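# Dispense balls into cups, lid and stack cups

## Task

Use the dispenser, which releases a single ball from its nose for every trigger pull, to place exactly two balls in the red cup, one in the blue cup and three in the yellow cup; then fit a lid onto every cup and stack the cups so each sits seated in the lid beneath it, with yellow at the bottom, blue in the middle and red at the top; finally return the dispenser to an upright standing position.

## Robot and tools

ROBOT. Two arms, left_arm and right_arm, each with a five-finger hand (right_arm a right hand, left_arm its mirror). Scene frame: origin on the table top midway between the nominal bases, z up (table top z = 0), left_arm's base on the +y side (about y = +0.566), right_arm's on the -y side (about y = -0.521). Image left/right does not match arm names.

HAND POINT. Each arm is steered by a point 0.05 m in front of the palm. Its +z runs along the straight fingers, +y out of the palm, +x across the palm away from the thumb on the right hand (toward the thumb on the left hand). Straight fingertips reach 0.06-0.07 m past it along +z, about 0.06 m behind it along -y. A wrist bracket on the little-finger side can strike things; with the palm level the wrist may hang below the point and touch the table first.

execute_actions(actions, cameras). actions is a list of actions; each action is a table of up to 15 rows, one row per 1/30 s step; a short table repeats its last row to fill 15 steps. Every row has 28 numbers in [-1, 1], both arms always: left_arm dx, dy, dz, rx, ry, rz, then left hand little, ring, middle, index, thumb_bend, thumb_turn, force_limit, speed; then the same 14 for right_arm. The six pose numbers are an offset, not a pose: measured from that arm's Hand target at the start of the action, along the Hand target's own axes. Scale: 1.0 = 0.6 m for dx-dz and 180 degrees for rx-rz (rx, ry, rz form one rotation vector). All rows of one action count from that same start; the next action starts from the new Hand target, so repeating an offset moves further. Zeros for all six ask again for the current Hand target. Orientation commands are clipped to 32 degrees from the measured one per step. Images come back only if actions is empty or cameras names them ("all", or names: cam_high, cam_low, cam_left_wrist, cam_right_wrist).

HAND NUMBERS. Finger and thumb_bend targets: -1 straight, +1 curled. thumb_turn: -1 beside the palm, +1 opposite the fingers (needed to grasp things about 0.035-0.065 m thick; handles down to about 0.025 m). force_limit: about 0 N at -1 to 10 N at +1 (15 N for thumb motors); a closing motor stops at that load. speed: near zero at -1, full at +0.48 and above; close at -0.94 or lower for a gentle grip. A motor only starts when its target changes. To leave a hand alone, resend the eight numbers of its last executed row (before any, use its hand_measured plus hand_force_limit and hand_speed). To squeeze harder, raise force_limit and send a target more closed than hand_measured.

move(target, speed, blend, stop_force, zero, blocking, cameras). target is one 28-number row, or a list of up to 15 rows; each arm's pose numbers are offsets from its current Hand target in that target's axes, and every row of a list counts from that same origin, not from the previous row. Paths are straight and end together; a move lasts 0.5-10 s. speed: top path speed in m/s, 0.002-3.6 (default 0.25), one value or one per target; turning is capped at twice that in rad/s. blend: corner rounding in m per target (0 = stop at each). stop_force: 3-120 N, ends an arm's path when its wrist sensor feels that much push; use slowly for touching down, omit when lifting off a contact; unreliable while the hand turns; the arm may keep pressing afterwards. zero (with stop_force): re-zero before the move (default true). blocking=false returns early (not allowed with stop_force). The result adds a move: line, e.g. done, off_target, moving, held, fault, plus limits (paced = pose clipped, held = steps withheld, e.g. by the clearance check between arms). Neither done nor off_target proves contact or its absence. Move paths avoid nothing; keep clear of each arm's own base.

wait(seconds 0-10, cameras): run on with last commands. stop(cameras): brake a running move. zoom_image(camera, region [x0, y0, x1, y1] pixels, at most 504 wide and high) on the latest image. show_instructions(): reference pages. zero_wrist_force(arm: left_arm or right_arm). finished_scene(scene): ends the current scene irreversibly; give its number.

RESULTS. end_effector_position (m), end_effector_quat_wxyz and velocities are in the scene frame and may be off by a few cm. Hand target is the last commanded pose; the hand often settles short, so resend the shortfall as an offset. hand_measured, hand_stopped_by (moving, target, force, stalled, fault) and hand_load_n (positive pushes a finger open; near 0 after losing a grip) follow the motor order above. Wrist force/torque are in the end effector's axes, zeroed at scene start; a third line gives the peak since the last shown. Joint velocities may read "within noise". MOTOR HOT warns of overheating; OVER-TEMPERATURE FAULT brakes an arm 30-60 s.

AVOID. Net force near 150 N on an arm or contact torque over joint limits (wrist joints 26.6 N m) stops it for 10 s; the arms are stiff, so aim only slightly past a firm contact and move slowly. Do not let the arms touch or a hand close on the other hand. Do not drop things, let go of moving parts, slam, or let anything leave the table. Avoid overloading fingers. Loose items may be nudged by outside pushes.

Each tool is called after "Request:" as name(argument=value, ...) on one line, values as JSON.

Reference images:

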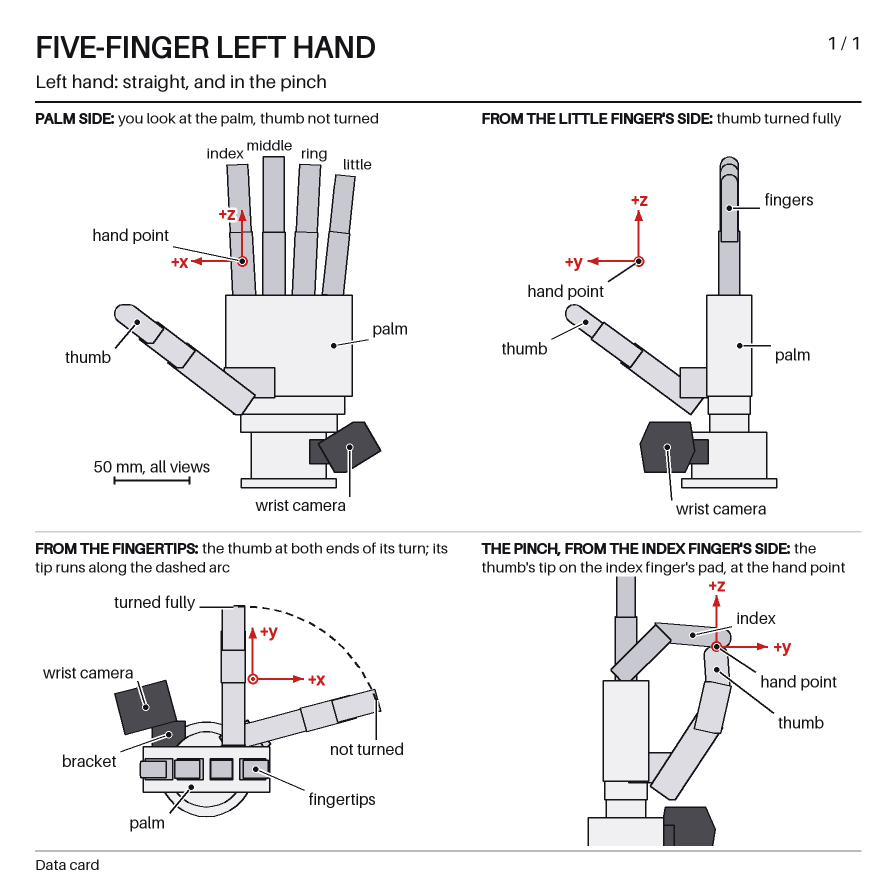

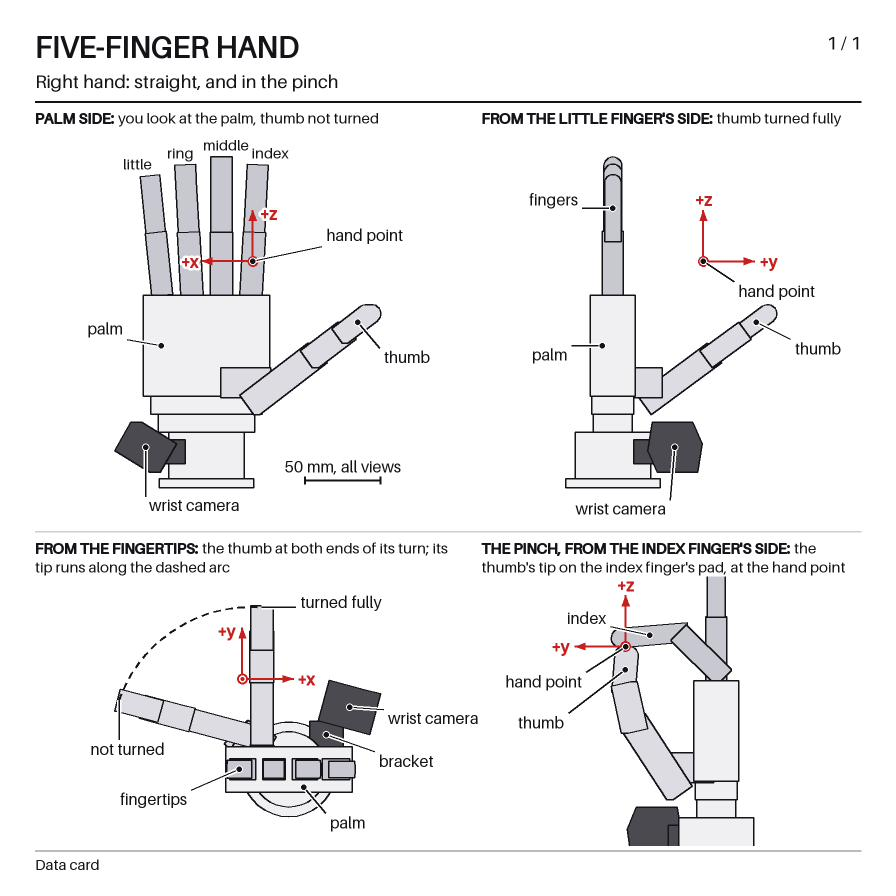

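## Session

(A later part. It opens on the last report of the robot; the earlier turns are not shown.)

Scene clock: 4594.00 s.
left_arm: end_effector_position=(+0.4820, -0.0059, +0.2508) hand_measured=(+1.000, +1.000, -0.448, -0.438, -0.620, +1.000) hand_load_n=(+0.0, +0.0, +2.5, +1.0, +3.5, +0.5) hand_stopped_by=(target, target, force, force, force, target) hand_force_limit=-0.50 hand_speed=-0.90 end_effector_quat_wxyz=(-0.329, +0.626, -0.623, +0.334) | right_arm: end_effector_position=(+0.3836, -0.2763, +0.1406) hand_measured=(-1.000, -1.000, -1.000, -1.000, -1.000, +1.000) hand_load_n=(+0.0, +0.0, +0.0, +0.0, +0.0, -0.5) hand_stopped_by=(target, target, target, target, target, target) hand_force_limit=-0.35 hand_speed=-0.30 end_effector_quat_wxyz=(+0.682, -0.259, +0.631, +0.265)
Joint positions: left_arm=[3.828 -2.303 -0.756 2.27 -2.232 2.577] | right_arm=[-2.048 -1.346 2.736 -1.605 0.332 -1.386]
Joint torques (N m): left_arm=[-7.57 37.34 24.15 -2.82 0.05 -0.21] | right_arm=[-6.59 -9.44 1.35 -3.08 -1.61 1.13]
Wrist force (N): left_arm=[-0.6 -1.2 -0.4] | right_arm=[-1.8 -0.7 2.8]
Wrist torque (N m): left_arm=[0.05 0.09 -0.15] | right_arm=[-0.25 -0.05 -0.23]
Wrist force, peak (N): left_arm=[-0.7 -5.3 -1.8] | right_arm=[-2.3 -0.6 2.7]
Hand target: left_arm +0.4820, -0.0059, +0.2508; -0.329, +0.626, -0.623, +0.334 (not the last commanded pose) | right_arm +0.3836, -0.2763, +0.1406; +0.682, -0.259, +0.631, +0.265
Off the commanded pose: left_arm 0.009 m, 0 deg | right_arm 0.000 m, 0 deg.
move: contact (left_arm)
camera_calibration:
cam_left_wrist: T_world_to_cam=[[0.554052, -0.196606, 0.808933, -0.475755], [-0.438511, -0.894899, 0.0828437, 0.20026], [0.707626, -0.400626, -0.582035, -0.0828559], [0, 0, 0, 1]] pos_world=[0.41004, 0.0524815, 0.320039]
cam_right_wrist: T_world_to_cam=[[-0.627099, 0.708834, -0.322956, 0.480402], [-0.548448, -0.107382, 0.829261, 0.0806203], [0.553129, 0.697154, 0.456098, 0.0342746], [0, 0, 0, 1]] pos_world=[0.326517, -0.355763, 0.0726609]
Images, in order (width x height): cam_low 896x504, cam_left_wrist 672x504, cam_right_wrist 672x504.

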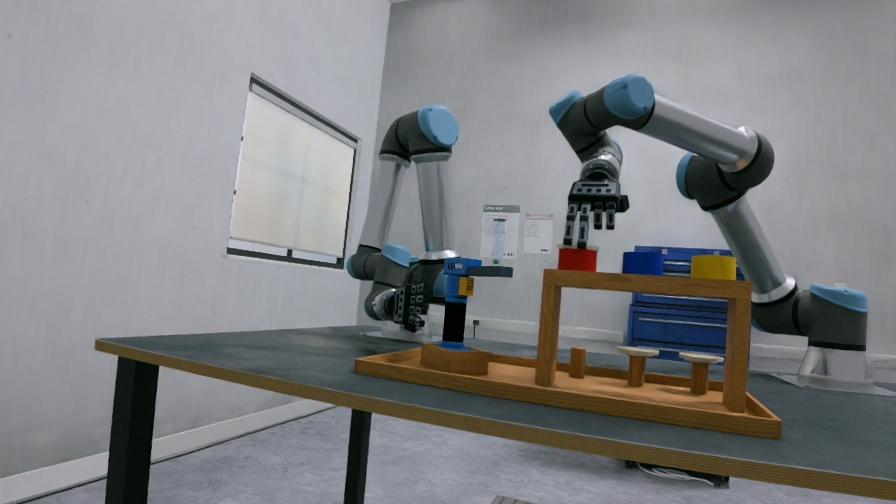

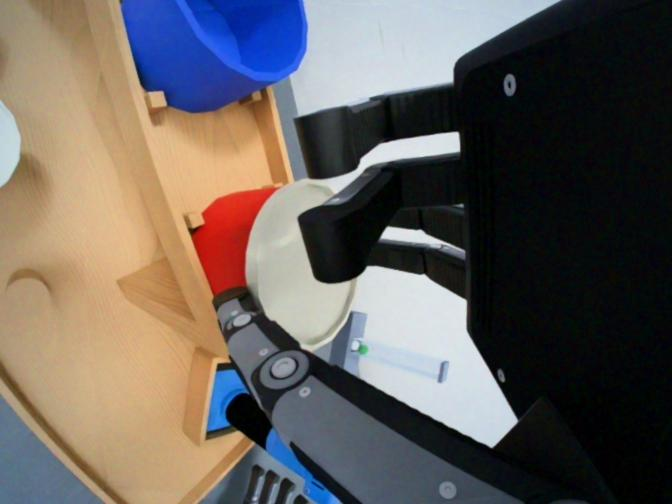

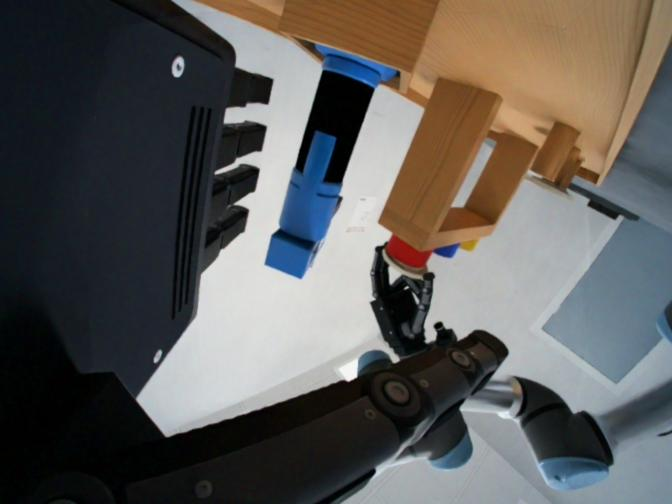

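Request:
move(target=[0,0.0071,0.0073,0,0,0,1,1,-0.4,-0.4,-0.4,1,-0.5,-0.9,0,0,0,0,0,0,-1,-1,-1,-1,-1,1,-0.35,-0.3], speed=0.01, stop_force=5, cameras=["cam_low","cam_right_wrist","cam_left_wrist"])

Request:
zoom_image(camera="cam_right_wrist", region=[372, 228, 442, 298])

Request:
zoom_image(camera="cam_low", region=[552, 236, 604, 276])

Scene clock: 4646.00 s.
left_arm: end_effector_position=(+0.4833, -0.0060, +0.2448) hand_measured=(+1.000, +1.000, -0.448, -0.438, -0.620, +1.000) hand_load_n=(+0.0, +0.0, +0.0, +0.5, +0.5, +0.5) hand_stopped_by=(target, target, force, force, force, target) hand_force_limit=-0.50 hand_speed=-0.90 end_effector_quat_wxyz=(-0.329, +0.626, -0.623, +0.334) | right_arm: end_effector_position=(+0.3836, -0.2763, +0.1406) hand_measured=(-1.000, -1.000, -1.000, -1.000, -1.000, +1.000) hand_load_n=(+0.0, +0.0, +0.0, +0.0, +0.0, -0.5) hand_stopped_by=(target, target, target, target, target, target) hand_force_limit=-0.35 hand_speed=-0.30 end_effector_quat_wxyz=(+0.682, -0.259, +0.631, +0.265)
Joint positions: left_arm=[3.829 -2.304 -0.77 2.286 -2.231 2.579] | right_arm=[-2.048 -1.346 2.736 -1.605 0.332 -1.386]
Joint torques (N m): left_arm=[10.09 39.95 9.34 1.08 1.86 1.61] | right_arm=[-6.57 -10.44 1.37 -3.07 -1.5 1.16]
Wrist force (N): left_arm=[-0.1 -1.0 -0.4] | right_arm=[-1.9 -0.7 2.6]
Wrist torque (N m): left_arm=[0.12 0.01 -0.15] | right_arm=[-0.23 -0.04 -0.24]
Wrist force, peak (N): left_arm=[-1.1 -4.7 -2.6] | right_arm=[-1.9 -0.8 2.9]
Hand target: left_arm +0.4833, -0.0060, +0.2448; -0.329, +0.626, -0.623, +0.334 | right_arm +0.3836, -0.2763, +0.1406; +0.682, -0.259, +0.631, +0.265
Off the commanded pose: left_arm 0.000 m, 0 deg | right_arm 0.000 m, 0 deg.
move: done
camera_calibration:
cam_left_wrist: T_world_to_cam=[[0.554083, -0.196646, 0.808902, -0.471643], [-0.438553, -0.894878, 0.0828533, 0.20125], [0.707576, -0.400654, -0.582076, -0.0872731], [0, 0, 0, 1]] pos_world=[0.41134, 0.0523815, 0.314039]
cam_right_wrist: T_world_to_cam=[[-0.627099, 0.708834, -0.322956, 0.480402], [-0.548448, -0.107382, 0.829261, 0.0806203], [0.553129, 0.697154, 0.456098, 0.0342746], [0, 0, 0, 1]] pos_world=[0.326517, -0.355763, 0.0726609]
Images, in order (width x height): cam_low 896x504, cam_left_wrist 672x504, cam_right_wrist 672x504.

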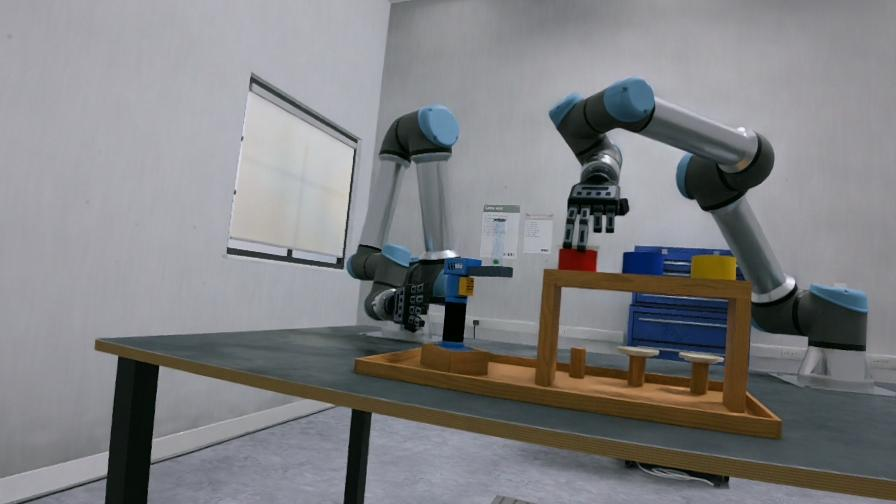

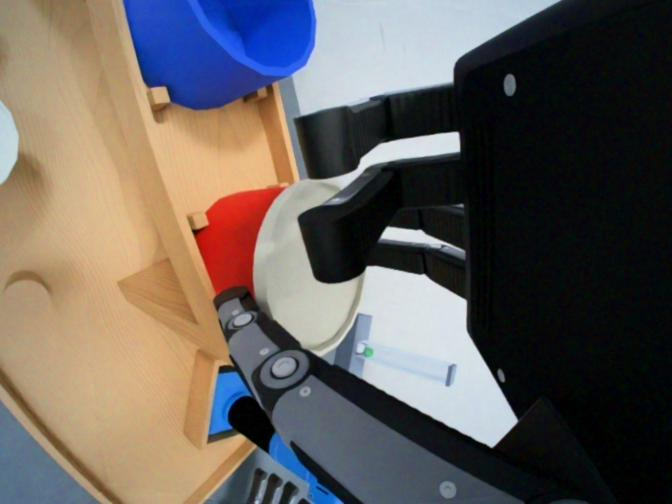

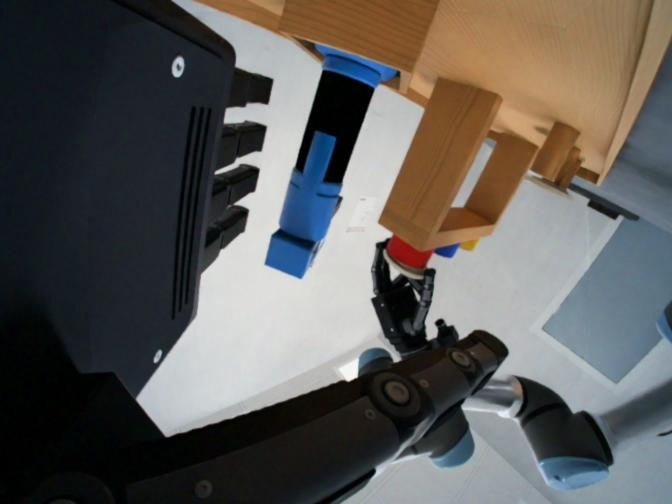

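Scaled by 7.200 from the camera's 672x504 image, which has a finer 960x720 frame.

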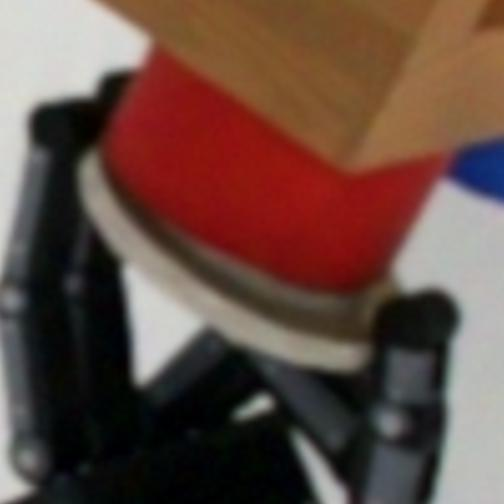

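Scaled by 9.692 from the camera's 896x504 image, which has a finer 1280x720 frame.

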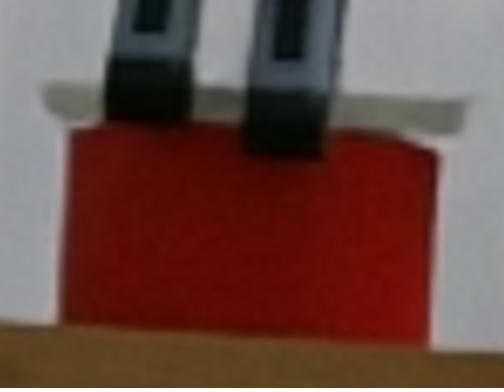

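Request:
move(target=[0,0,0,0,0,0,1,1,-0.8,-0.8,-0.8,1,-0.5,-0.8,0,0,0,0,0,0,-1,-1,-1,-1,-1,1,-0.35,-0.3], cameras=["cam_low","cam_right_wrist","cam_left_wrist"])

Request:
zoom_image(camera="cam_right_wrist", region=[372, 228, 442, 298])

Request:
zoom_image(camera="cam_low", region=[552, 236, 604, 276])

Scene clock: 4666.00 s.
left_arm: end_effector_position=(+0.4833, -0.0060, +0.2448) hand_measured=(+1.000, +1.000, -0.800, -0.800, -0.800, +1.000) hand_load_n=(+0.0, +0.5, +0.0, +0.0, -0.5, +0.0) hand_stopped_by=(target, target, target, target, target, target) hand_force_limit=-0.50 hand_speed=-0.80 end_effector_quat_wxyz=(-0.329, +0.626, -0.623, +0.334) | right_arm: end_effector_position=(+0.3836, -0.2763, +0.1406) hand_measured=(-1.000, -1.000, -1.000, -1.000, -1.000, +1.000) hand_load_n=(+0.0, +0.0, +0.0, +0.0, +0.0, -0.5) hand_stopped_by=(target, target, target, target, target, target) hand_force_limit=-0.35 hand_speed=-0.30 end_effector_quat_wxyz=(+0.682, -0.259, +0.631, +0.265)
Joint positions: left_arm=[3.829 -2.304 -0.77 2.286 -2.231 2.579] | right_arm=[-2.048 -1.346 2.736 -1.605 0.332 -1.386]
Joint torques (N m): left_arm=[9.85 50.36 9.92 0.74 1.65 1.51] | right_arm=[-6.88 -9.14 0.81 -2.98 -1.37 1.18]
Wrist force (N): left_arm=[-0.7 -0.7 0.1] | right_arm=[-2.1 -0.6 2.5]
Wrist torque (N m): left_arm=[0.11 0.11 -0.20] | right_arm=[-0.22 0.00 -0.25]
Wrist force, peak (N): left_arm=[-0.9 -1.5 -0.3] | right_arm=[-2.3 -0.7 2.7]
Hand target: left_arm +0.4833, -0.0060, +0.2448; -0.329, +0.626, -0.623, +0.334 | right_arm +0.3836, -0.2763, +0.1406; +0.682, -0.259, +0.631, +0.265
Off the commanded pose: left_arm 0.000 m, 0 deg | right_arm 0.000 m, 0 deg.
move: done
camera_calibration:
cam_left_wrist: T_world_to_cam=[[0.554083, -0.196646, 0.808902, -0.471643], [-0.438553, -0.894878, 0.0828533, 0.20125], [0.707576, -0.400654, -0.582076, -0.0872731], [0, 0, 0, 1]] pos_world=[0.41134, 0.0523815, 0.314039]
cam_right_wrist: T_world_to_cam=[[-0.627099, 0.708834, -0.322956, 0.480402], [-0.548448, -0.107382, 0.829261, 0.0806203], [0.553129, 0.697154, 0.456098, 0.0342746], [0, 0, 0, 1]] pos_world=[0.326517, -0.355763, 0.0726609]
Images, in order (width x height): cam_low 896x504, cam_left_wrist 672x504, cam_right_wrist 672x504.

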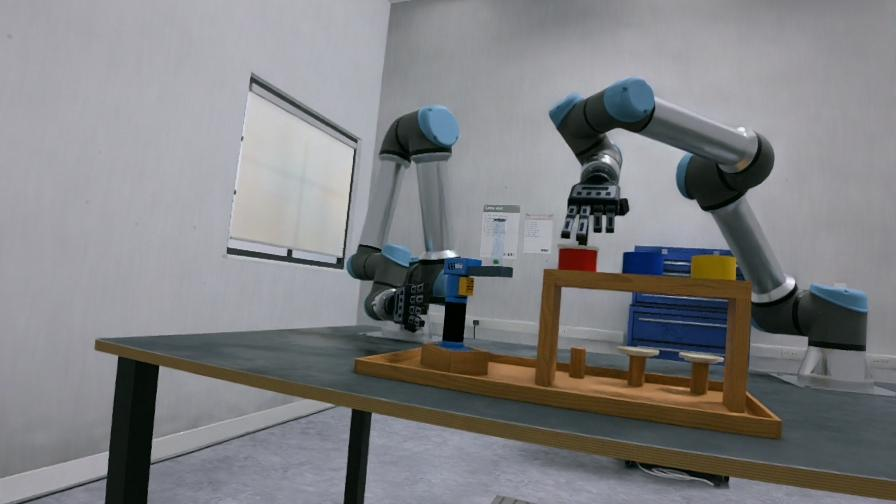

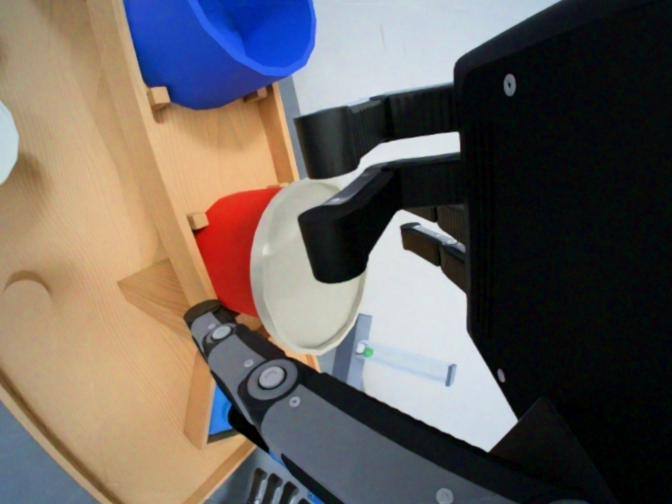

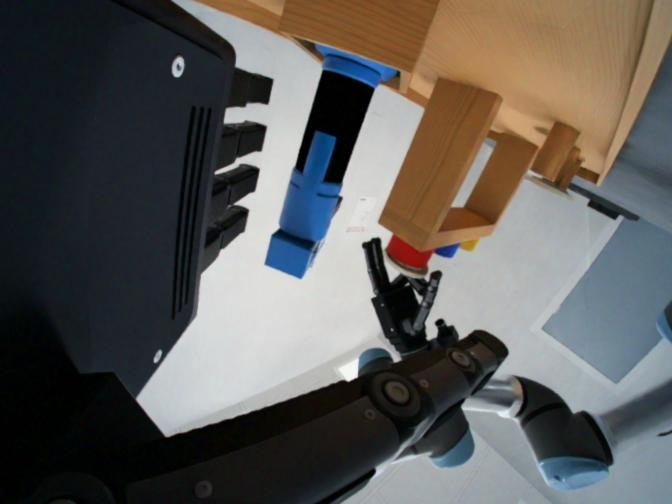

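Scaled by 7.200 from the camera's 672x504 image, which has a finer 960x720 frame.

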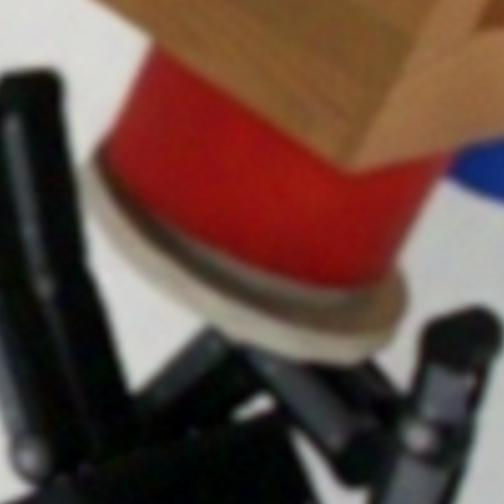

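Scaled by 9.692 from the camera's 896x504 image, which has a finer 1280x720 frame.

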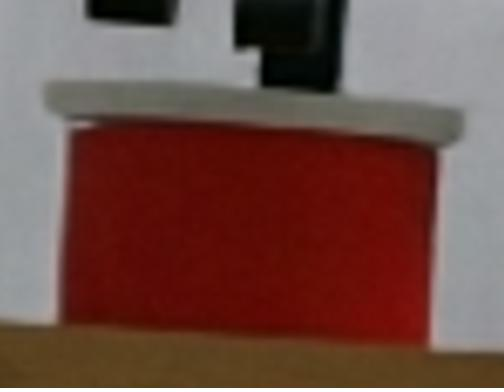

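Request:
move(target=[[0,-0.0897,-0.0607,0,0,0,1,1,-0.8,-0.8,-0.8,1,-0.5,-0.8,0,0,0,0,0,0,-1,-1,-1,-1,-1,1,-0.35,-0.3],[-0.1767,0.0245,-0.2294,0,0,0,1,1,-0.8,-0.8,-0.8,1,-0.5,-0.8,0,0,0,0,0,0,-1,-1,-1,-1,-1,1,-0.35,-0.3],[-0.1767,0.2588,-0.0710,0,0,0,1,1,-0.8,-0.8,-0.8,1,-0.5,-0.8,0,0,0,0,0,0,-1,-1,-1,-1,-1,1,-0.35,-0.3],[-0.1767,0.2540,-0.0340,0,0,0,1,1,-0.8,-0.8,-0.8,1,-0.5,-0.8,0,0,0,0,0,0,-1,-1,-1,-1,-1,1,-0.35,-0.3]], speed=0.18, blend=0.02, cameras=["all"])

Request:
zoom_image(camera="cam_low", region=[520, 230, 720, 400])

Request:
zoom_image(camera="cam_high", region=[420, 190, 590, 320])

Scene clock: 4699.80 s.
left_arm: end_effector_position=(+0.3809, +0.0991, +0.1291) hand_measured=(+1.000, +1.000, -0.800, -0.800, -0.800, +1.000) hand_load_n=(+0.0, +0.0, +0.0, +0.0, +0.5, +0.0) hand_stopped_by=(target, target, target, target, target, target) hand_force_limit=-0.50 hand_speed=-0.80 end_effector_quat_wxyz=(-0.329, +0.626, -0.623, +0.334) | right_arm: end_effector_position=(+0.3836, -0.2763, +0.1406) hand_measured=(-1.000, -1.000, -1.000, -1.000, -1.000, +1.000) hand_load_n=(+0.0, +0.0, +0.0, +0.0, +0.0, +0.0) hand_stopped_by=(target, target, target, target, target, target) hand_force_limit=-0.35 hand_speed=-0.30 end_effector_quat_wxyz=(+0.682, -0.259, +0.631, +0.265)
Joint positions: left_arm=[3.816 -1.993 -1.573 2.771 -2.24 2.567] | right_arm=[-2.048 -1.346 2.736 -1.605 0.332 -1.386]
Joint torques (N m): left_arm=[10.38 25.88 7.84 1 1.84 1.61] | right_arm=[-6.18 -10.09 1.08 -2.97 -1.39 1.18]
Wrist force (N): left_arm=[-0.7 -1.1 -0.3] | right_arm=[-2.0 -0.4 2.5]
Wrist torque (N m): left_arm=[0.05 0.12 -0.16] | right_arm=[-0.19 -0.02 -0.24]
Wrist force, peak (N): left_arm=[-0.6 -2.0 0.2] | right_arm=[-2.2 -0.7 2.9]
Hand target: left_arm +0.3810, +0.0991, +0.1290; -0.329, +0.626, -0.623, +0.334 | right_arm +0.3836, -0.2763, +0.1406; +0.682, -0.259, +0.631, +0.265
Off the commanded pose: left_arm 0.000 m, 0 deg | right_arm 0.000 m, 0 deg.
move: done; blend cut to 0.0112 m at target 3
camera_calibration:
cam_left_wrist: T_world_to_cam=[[0.554091, -0.196628, 0.808901, -0.300708], [-0.438542, -0.894882, 0.0828693, 0.260018], [0.707576, -0.400654, -0.582076, -0.0401256], [0, 0, 0, 1]] pos_world=[0.30904, 0.157482, 0.198339]
cam_right_wrist: T_world_to_cam=[[-0.627099, 0.708834, -0.322956, 0.480402], [-0.548448, -0.107382, 0.829261, 0.0806203], [0.553129, 0.697154, 0.456098, 0.0342746], [0, 0, 0, 1]] pos_world=[0.326517, -0.355763, 0.0726609]

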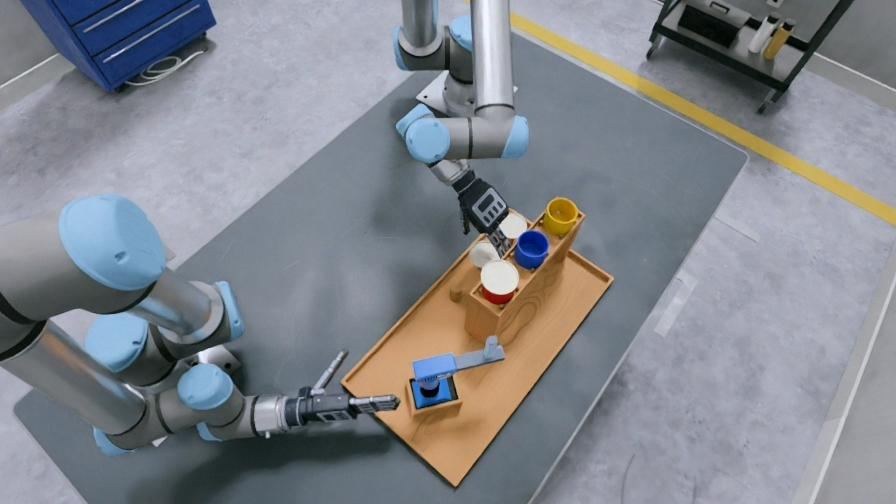

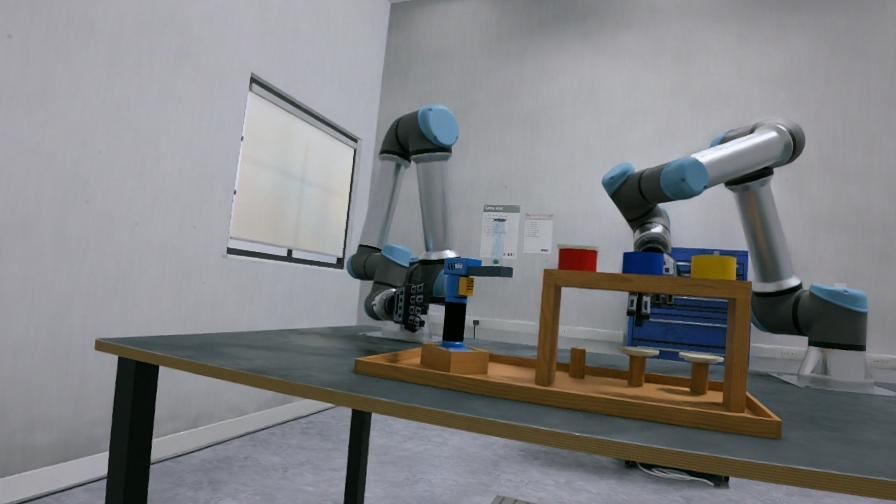

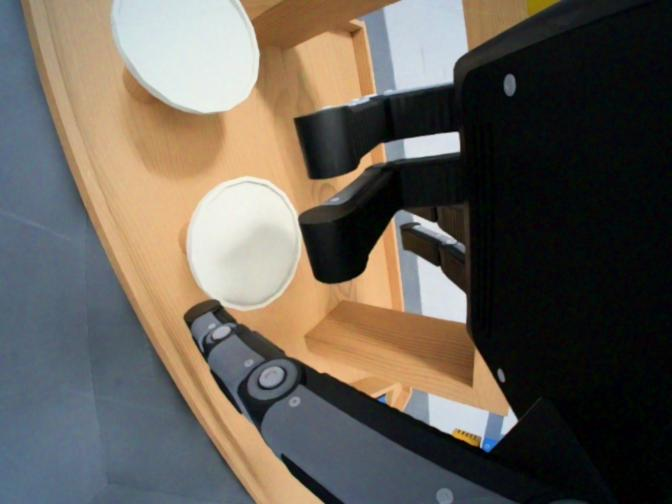

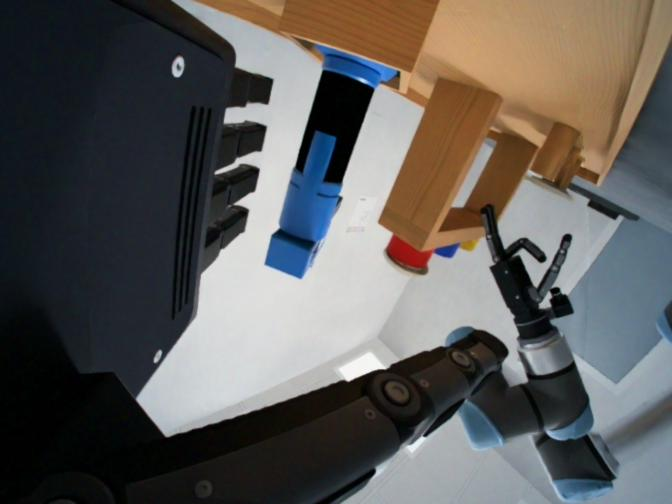

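Scaled by 2.520 from the camera's 896x504 image, which has a finer 1280x720 frame.

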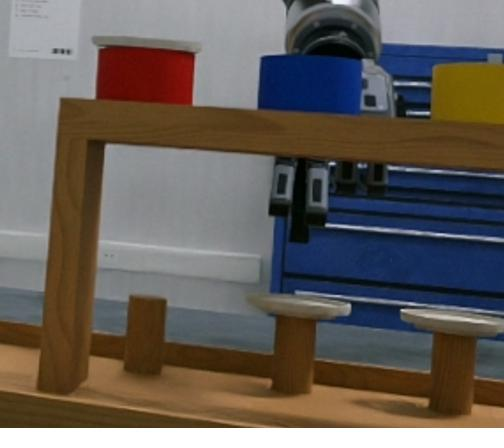

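Scaled by 2.965 from the camera's 896x504 image, which has a finer 1280x720 frame.

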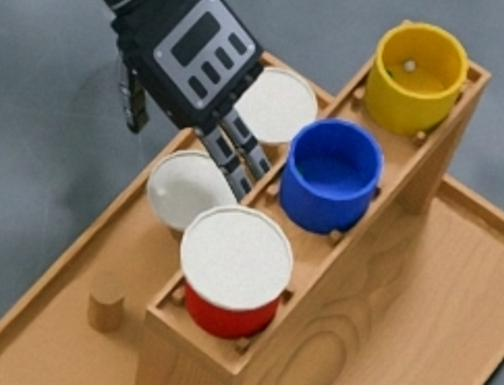

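Request:
move(target=[-0.0033,0.0672,0.0404,0,0,0,1,1,-0.8,-0.8,-0.8,1,-0.5,-0.8,0,0,0,0,0,0,-1,-1,-1,-1,-1,1,-0.35,-0.3], speed=0.07, stop_force=6, cameras=["cam_low","cam_right_wrist","cam_left_wrist"])

Request:
zoom_image(camera="cam_right_wrist", region=[460, 120, 600, 240])

Request:
zoom_image(camera="cam_low", region=[590, 290, 690, 380])

Scene clock: 4737.67 s.
left_arm: end_effector_position=(+0.3785, +0.1006, +0.0820) hand_measured=(+1.000, +1.000, -0.800, -0.800, -0.800, +1.000) hand_load_n=(+0.0, +0.5, +0.0, +0.0, +0.0, +0.0) hand_stopped_by=(target, target, target, target, target, target) hand_force_limit=-0.50 hand_speed=-0.80 end_effector_quat_wxyz=(-0.329, +0.626, -0.623, +0.334) | right_arm: end_effector_position=(+0.3836, -0.2763, +0.1406) hand_measured=(-1.000, -1.000, -1.000, -1.000, -1.000, +1.000) hand_load_n=(+0.0, +0.0, +0.0, +0.0, +0.0, -0.5) hand_stopped_by=(target, target, target, target, target, target) hand_force_limit=-0.35 hand_speed=-0.30 end_effector_quat_wxyz=(+0.682, -0.259, +0.631, +0.265)
Joint positions: left_arm=[3.815 -2.039 -1.638 2.881 -2.241 2.565] | right_arm=[-2.048 -1.346 2.736 -1.605 0.332 -1.386]
Joint torques (N m): left_arm=[-11.36 26.09 6.9 1.11 -3.26 1.65] | right_arm=[-6.34 -9.52 0.18 -3.01 -1.42 1.12]
Wrist force (N): left_arm=[-0.7 -0.6 -0.2] | right_arm=[-2.0 -0.5 2.6]
Wrist torque (N m): left_arm=[0.11 0.11 0.02] | right_arm=[-0.21 -0.03 -0.24]
Wrist force, peak (N): left_arm=[-1.0 -1.4 -0.1] | right_arm=[-2.2 -0.4 2.9]
Hand target: left_arm +0.3785, +0.1006, +0.0820; -0.329, +0.626, -0.623, +0.334 | right_arm +0.3836, -0.2763, +0.1406; +0.682, -0.259, +0.631, +0.265
Off the commanded pose: left_arm 0.000 m, 0 deg | right_arm 0.000 m, 0 deg.
move: done
camera_calibration:
cam_left_wrist: T_world_to_cam=[[0.554083, -0.196646, 0.808902, -0.260978], [-0.438553, -0.894878, 0.0828533, 0.264216], [0.707576, -0.400654, -0.582076, -0.0652422], [0, 0, 0, 1]] pos_world=[0.30664, 0.158981, 0.151239]
cam_right_wrist: T_world_to_cam=[[-0.627099, 0.708834, -0.322956, 0.480402], [-0.548448, -0.107382, 0.829261, 0.0806203], [0.553129, 0.697154, 0.456098, 0.0342746], [0, 0, 0, 1]] pos_world=[0.326517, -0.355763, 0.0726609]
Images, in order (width x height): cam_low 896x504, cam_left_wrist 672x504, cam_right_wrist 672x504.

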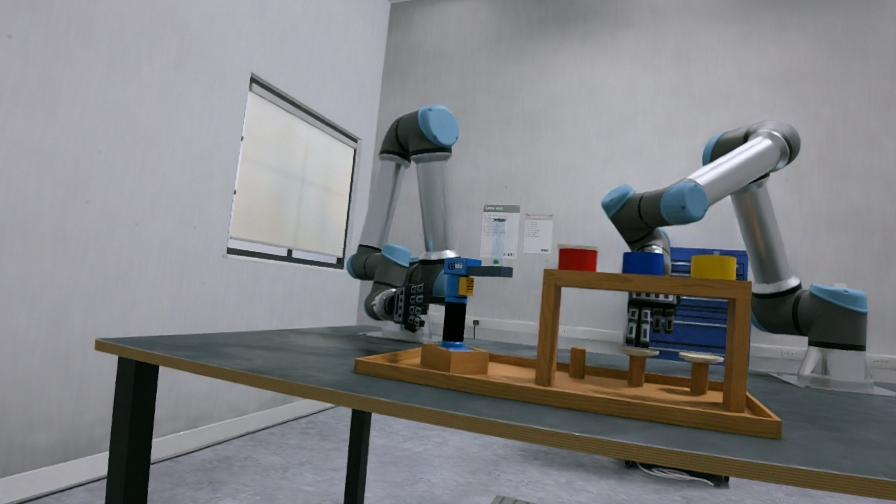

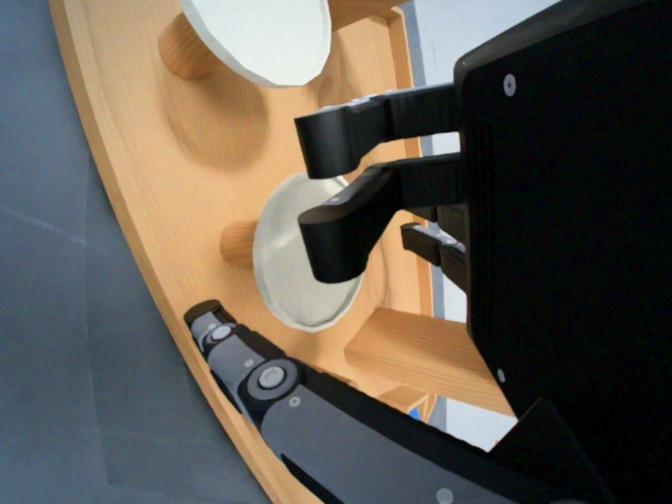

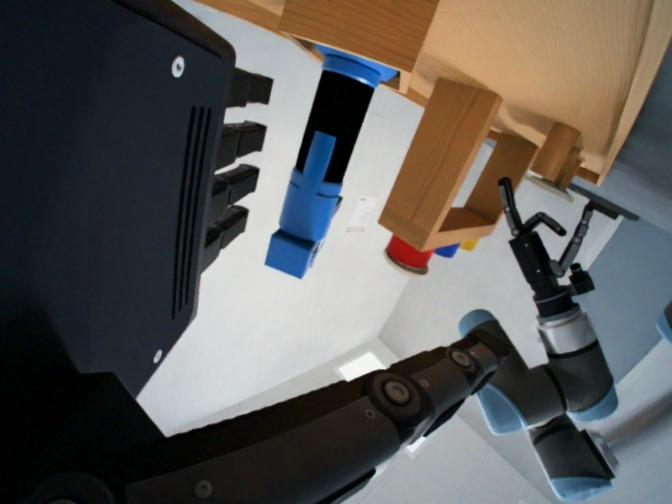

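Scaled by 3.600 from the camera's 672x504 image, which has a finer 960x720 frame.

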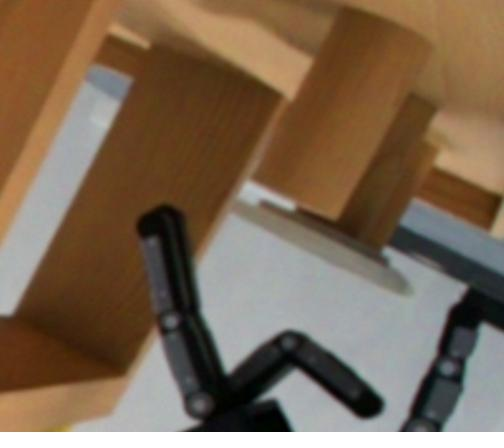

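Scaled by 5.040 from the camera's 896x504 image, which has a finer 1280x720 frame.

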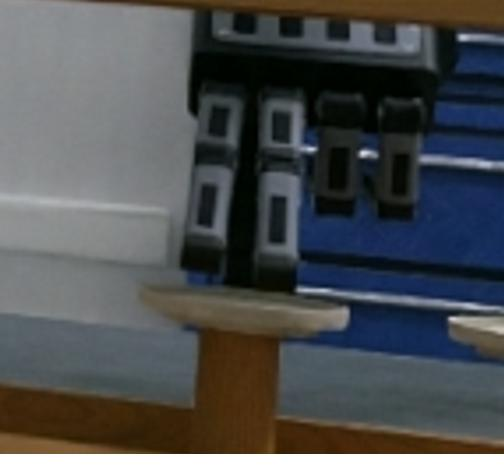

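Request:
move(target=[0,0,0,0,0,0,1,1,-0.4,-0.4,-0.4,1,-0.5,-0.9,0,0,0,0,0,0,-1,-1,-1,-1,-1,1,-0.35,-0.3], cameras=["cam_low","cam_right_wrist","cam_left_wrist"])

Request:
zoom_image(camera="cam_right_wrist", region=[460, 120, 600, 240])

Request:
zoom_image(camera="cam_low", region=[590, 290, 690, 380])

Scene clock: 4753.03 s.
left_arm: end_effector_position=(+0.3785, +0.1006, +0.0820) hand_measured=(+1.000, +1.000, -0.448, -0.430, -0.616, +1.000) hand_load_n=(+0.0, +0.5, +4.0, +3.5, +5.5, +0.0) hand_stopped_by=(target, target, force, force, force, target) hand_force_limit=-0.50 hand_speed=-0.90 end_effector_quat_wxyz=(-0.329, +0.626, -0.623, +0.334) | right_arm: end_effector_position=(+0.3836, -0.2763, +0.1406) hand_measured=(-1.000, -1.000, -1.000, -1.000, -1.000, +1.000) hand_load_n=(+0.0, +0.0, +0.0, +0.0, +0.0, +0.0) hand_stopped_by=(target, target, target, target, target, target) hand_force_limit=-0.35 hand_speed=-0.30 end_effector_quat_wxyz=(+0.682, -0.259, +0.631, +0.265)
Joint positions: left_arm=[3.815 -2.039 -1.638 2.881 -2.241 2.565] | right_arm=[-2.048 -1.346 2.736 -1.605 0.332 -1.386]
Joint torques (N m): left_arm=[-11.06 25.65 7.04 0.12 -1.72 1.39] | right_arm=[-6.78 -10.05 0.19 -2.91 -1.17 1.11]
Wrist force (N): left_arm=[-0.4 -5.1 -1.3] | right_arm=[-2.1 -0.8 2.5]
Wrist torque (N m): left_arm=[0.03 0.10 0.09] | right_arm=[-0.24 0.01 -0.26]
Wrist force, peak (N): left_arm=[-0.6 -5.3 -1.8] | right_arm=[-2.2 -0.4 2.9]
Hand target: left_arm +0.3785, +0.1006, +0.0820; -0.329, +0.626, -0.623, +0.334 | right_arm +0.3836, -0.2763, +0.1406; +0.682, -0.259, +0.631, +0.265
Off the commanded pose: left_arm 0.000 m, 0 deg | right_arm 0.000 m, 0 deg.
move: done
camera_calibration:
cam_left_wrist: T_world_to_cam=[[0.554083, -0.196646, 0.808902, -0.260978], [-0.438553, -0.894878, 0.0828533, 0.264216], [0.707576, -0.400654, -0.582076, -0.0652422], [0, 0, 0, 1]] pos_world=[0.30664, 0.158981, 0.151239]
cam_right_wrist: T_world_to_cam=[[-0.627099, 0.708834, -0.322956, 0.480402], [-0.548448, -0.107382, 0.829261, 0.0806203], [0.553129, 0.697154, 0.456098, 0.0342746], [0, 0, 0, 1]] pos_world=[0.326517, -0.355763, 0.0726609]
Images, in order (width x height): cam_low 896x504, cam_left_wrist 672x504, cam_right_wrist 672x504.

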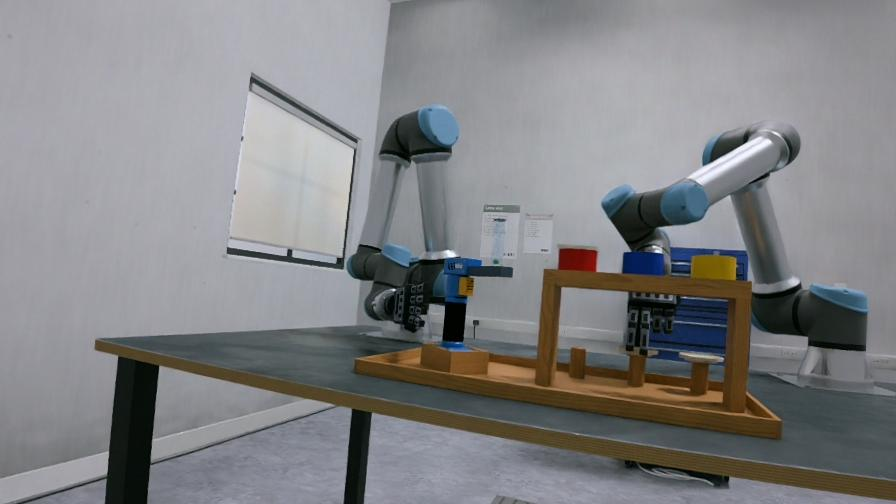

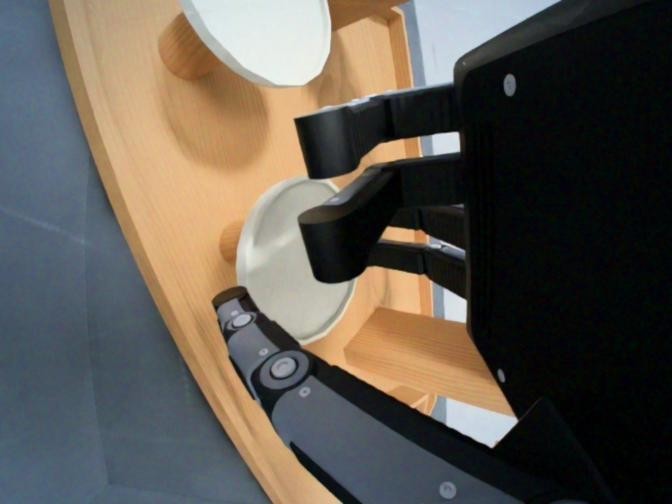

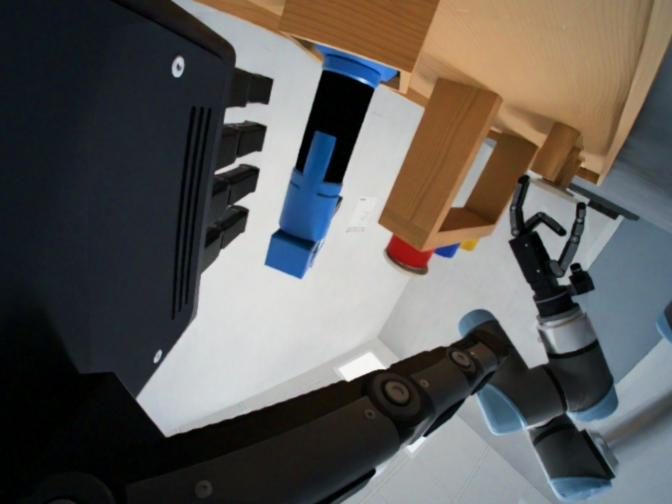

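Scaled by 3.600 from the camera's 672x504 image, which has a finer 960x720 frame.

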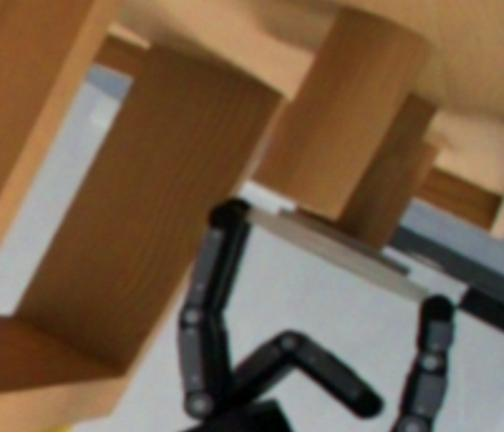

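Scaled by 5.040 from the camera's 896x504 image, which has a finer 1280x720 frame.

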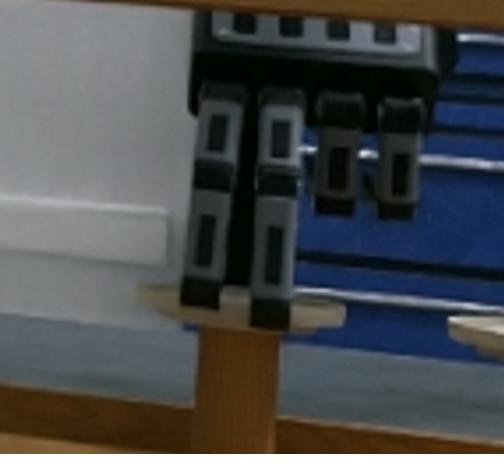

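Request:
move(target=[[0,-0.3008,-0.2035,0,0,0,1,1,-0.4,-0.4,-0.4,1,-0.5,-0.9,0,0,0,0,0,0,-1,-1,-1,-1,-1,1,-0.35,-0.3],[0.0052,-0.4026,-0.0530,0,0,0,1,1,-0.4,-0.4,-0.4,1,-0.5,-0.9,0,0,0,0,0,0,-1,-1,-1,-1,-1,1,-0.35,-0.3],[0.0052,-0.3584,-0.0232,0,0,0,1,1,-0.4,-0.4,-0.4,1,-0.5,-0.9,0,0,0,0,0,0,-1,-1,-1,-1,-1,1,-0.35,-0.3]], speed=[0.1,0.15,0.08], blend=[0.02,0.01,0], cameras=["cam_low","cam_right_wrist","cam_left_wrist"])

Request:
zoom_image(camera="cam_right_wrist", region=[390, 200, 490, 300])

Request:
zoom_image(camera="cam_low", region=[600, 210, 690, 290])

Scene clock: 4773.70 s.
left_arm: end_effector_position=(+0.4874, +0.0991, +0.2682) hand_measured=(+1.000, +1.000, -0.448, -0.428, -0.616, +1.000) hand_load_n=(+0.0, +0.0, +3.5, +0.5, +3.5, +0.5) hand_stopped_by=(target, target, force, force, force, target) hand_force_limit=-0.50 hand_speed=-0.90 end_effector_quat_wxyz=(-0.329, +0.626, -0.623, +0.334) | right_arm: end_effector_position=(+0.3836, -0.2763, +0.1406) hand_measured=(-1.000, -1.000, -1.000, -1.000, -1.000, +1.000) hand_load_n=(+0.0, +0.0, +0.0, +0.0, +0.0, -0.5) hand_stopped_by=(target, target, target, target, target, target) hand_force_limit=-0.35 hand_speed=-0.30 end_effector_quat_wxyz=(+0.682, -0.259, +0.631, +0.265)
Joint positions: left_arm=[3.969 -2.034 -1.133 2.446 -2.129 2.695] | right_arm=[-2.048 -1.346 2.736 -1.605 0.332 -1.386]
Joint torques (N m): left_arm=[10.08 29.07 10.09 1.16 1.86 1.42] | right_arm=[-6.84 -10.57 -0.06 -3.1 -1.18 1.06]
Wrist force (N): left_arm=[-0.6 -0.6 -0.4] | right_arm=[-1.9 -0.5 2.6]
Wrist torque (N m): left_arm=[0.12 0.07 -0.18] | right_arm=[-0.20 -0.03 -0.24]
Wrist force, peak (N): left_arm=[-0.9 -5.2 -1.9] | right_arm=[-2.3 -0.7 2.7]
Hand target: left_arm +0.4874, +0.0991, +0.2680; -0.329, +0.626, -0.623, +0.334 | right_arm +0.3836, -0.2763, +0.1406; +0.682, -0.259, +0.631, +0.265
Off the commanded pose: left_arm 0.000 m, 0 deg | right_arm 0.000 m, 0 deg.
move: done
camera_calibration:
cam_left_wrist: T_world_to_cam=[[0.554091, -0.196628, 0.808901, -0.472181], [-0.438542, -0.894882, 0.0828693, 0.295152], [0.707576, -0.400654, -0.582076, -0.0344449], [0, 0, 0, 1]] pos_world=[0.41544, 0.157482, 0.337439]
cam_right_wrist: T_world_to_cam=[[-0.627099, 0.708834, -0.322956, 0.480402], [-0.548448, -0.107382, 0.829261, 0.0806203], [0.553129, 0.697154, 0.456098, 0.0342746], [0, 0, 0, 1]] pos_world=[0.326517, -0.355763, 0.0726609]
Images, in order (width x height): cam_low 896x504, cam_left_wrist 672x504, cam_right_wrist 672x504.

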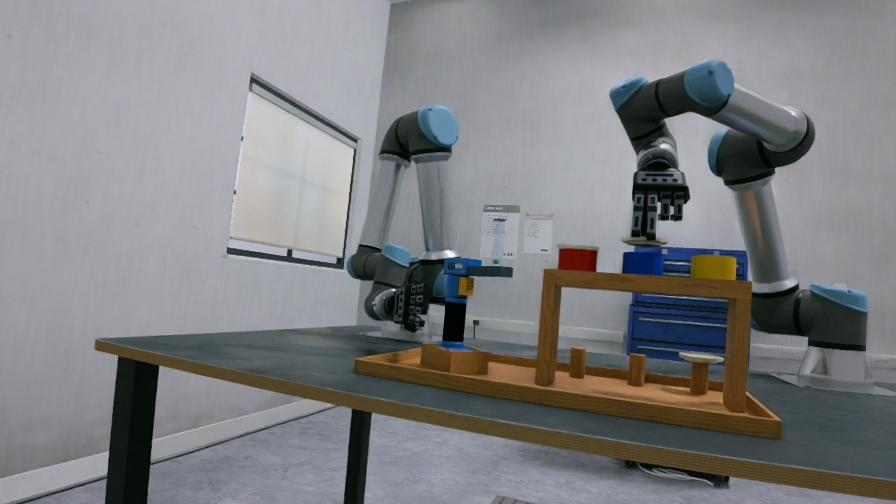

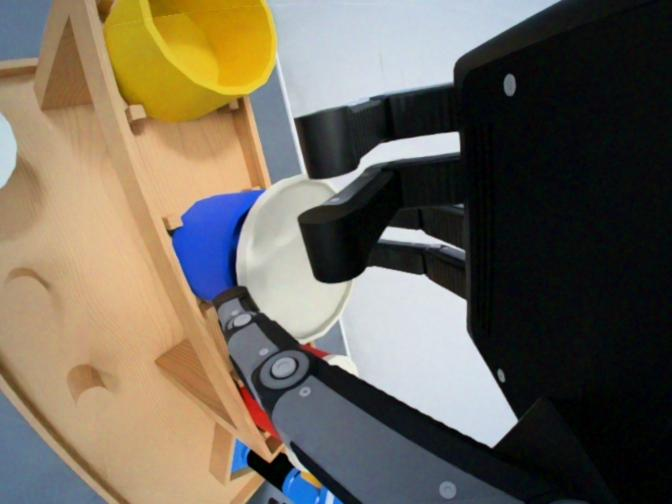

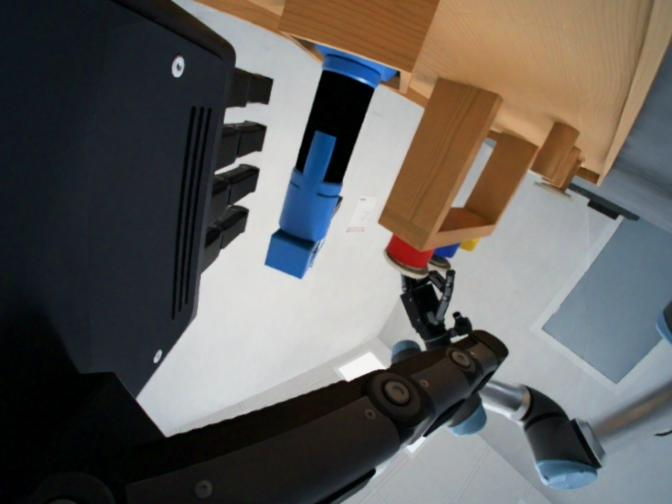

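Scaled by 5.040 from the camera's 672x504 image, which has a finer 960x720 frame.

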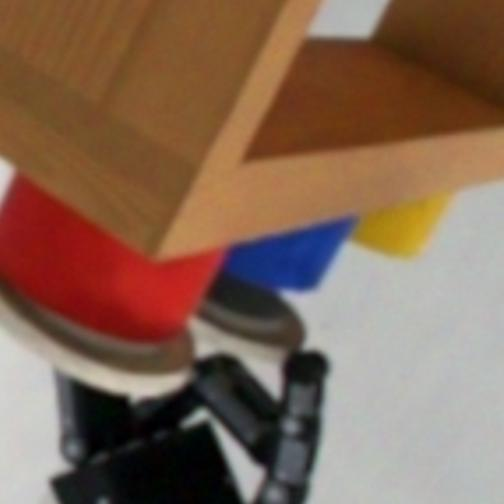

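Scaled by 5.600 from the camera's 896x504 image, which has a finer 1280x720 frame.

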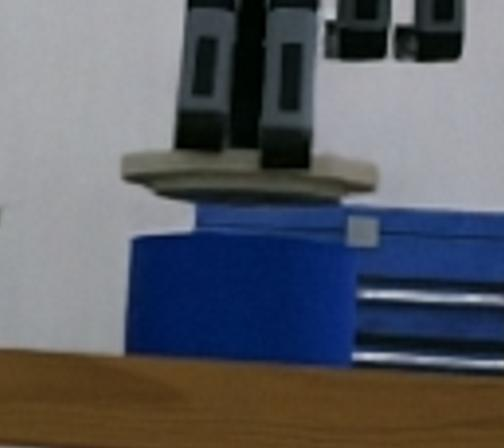

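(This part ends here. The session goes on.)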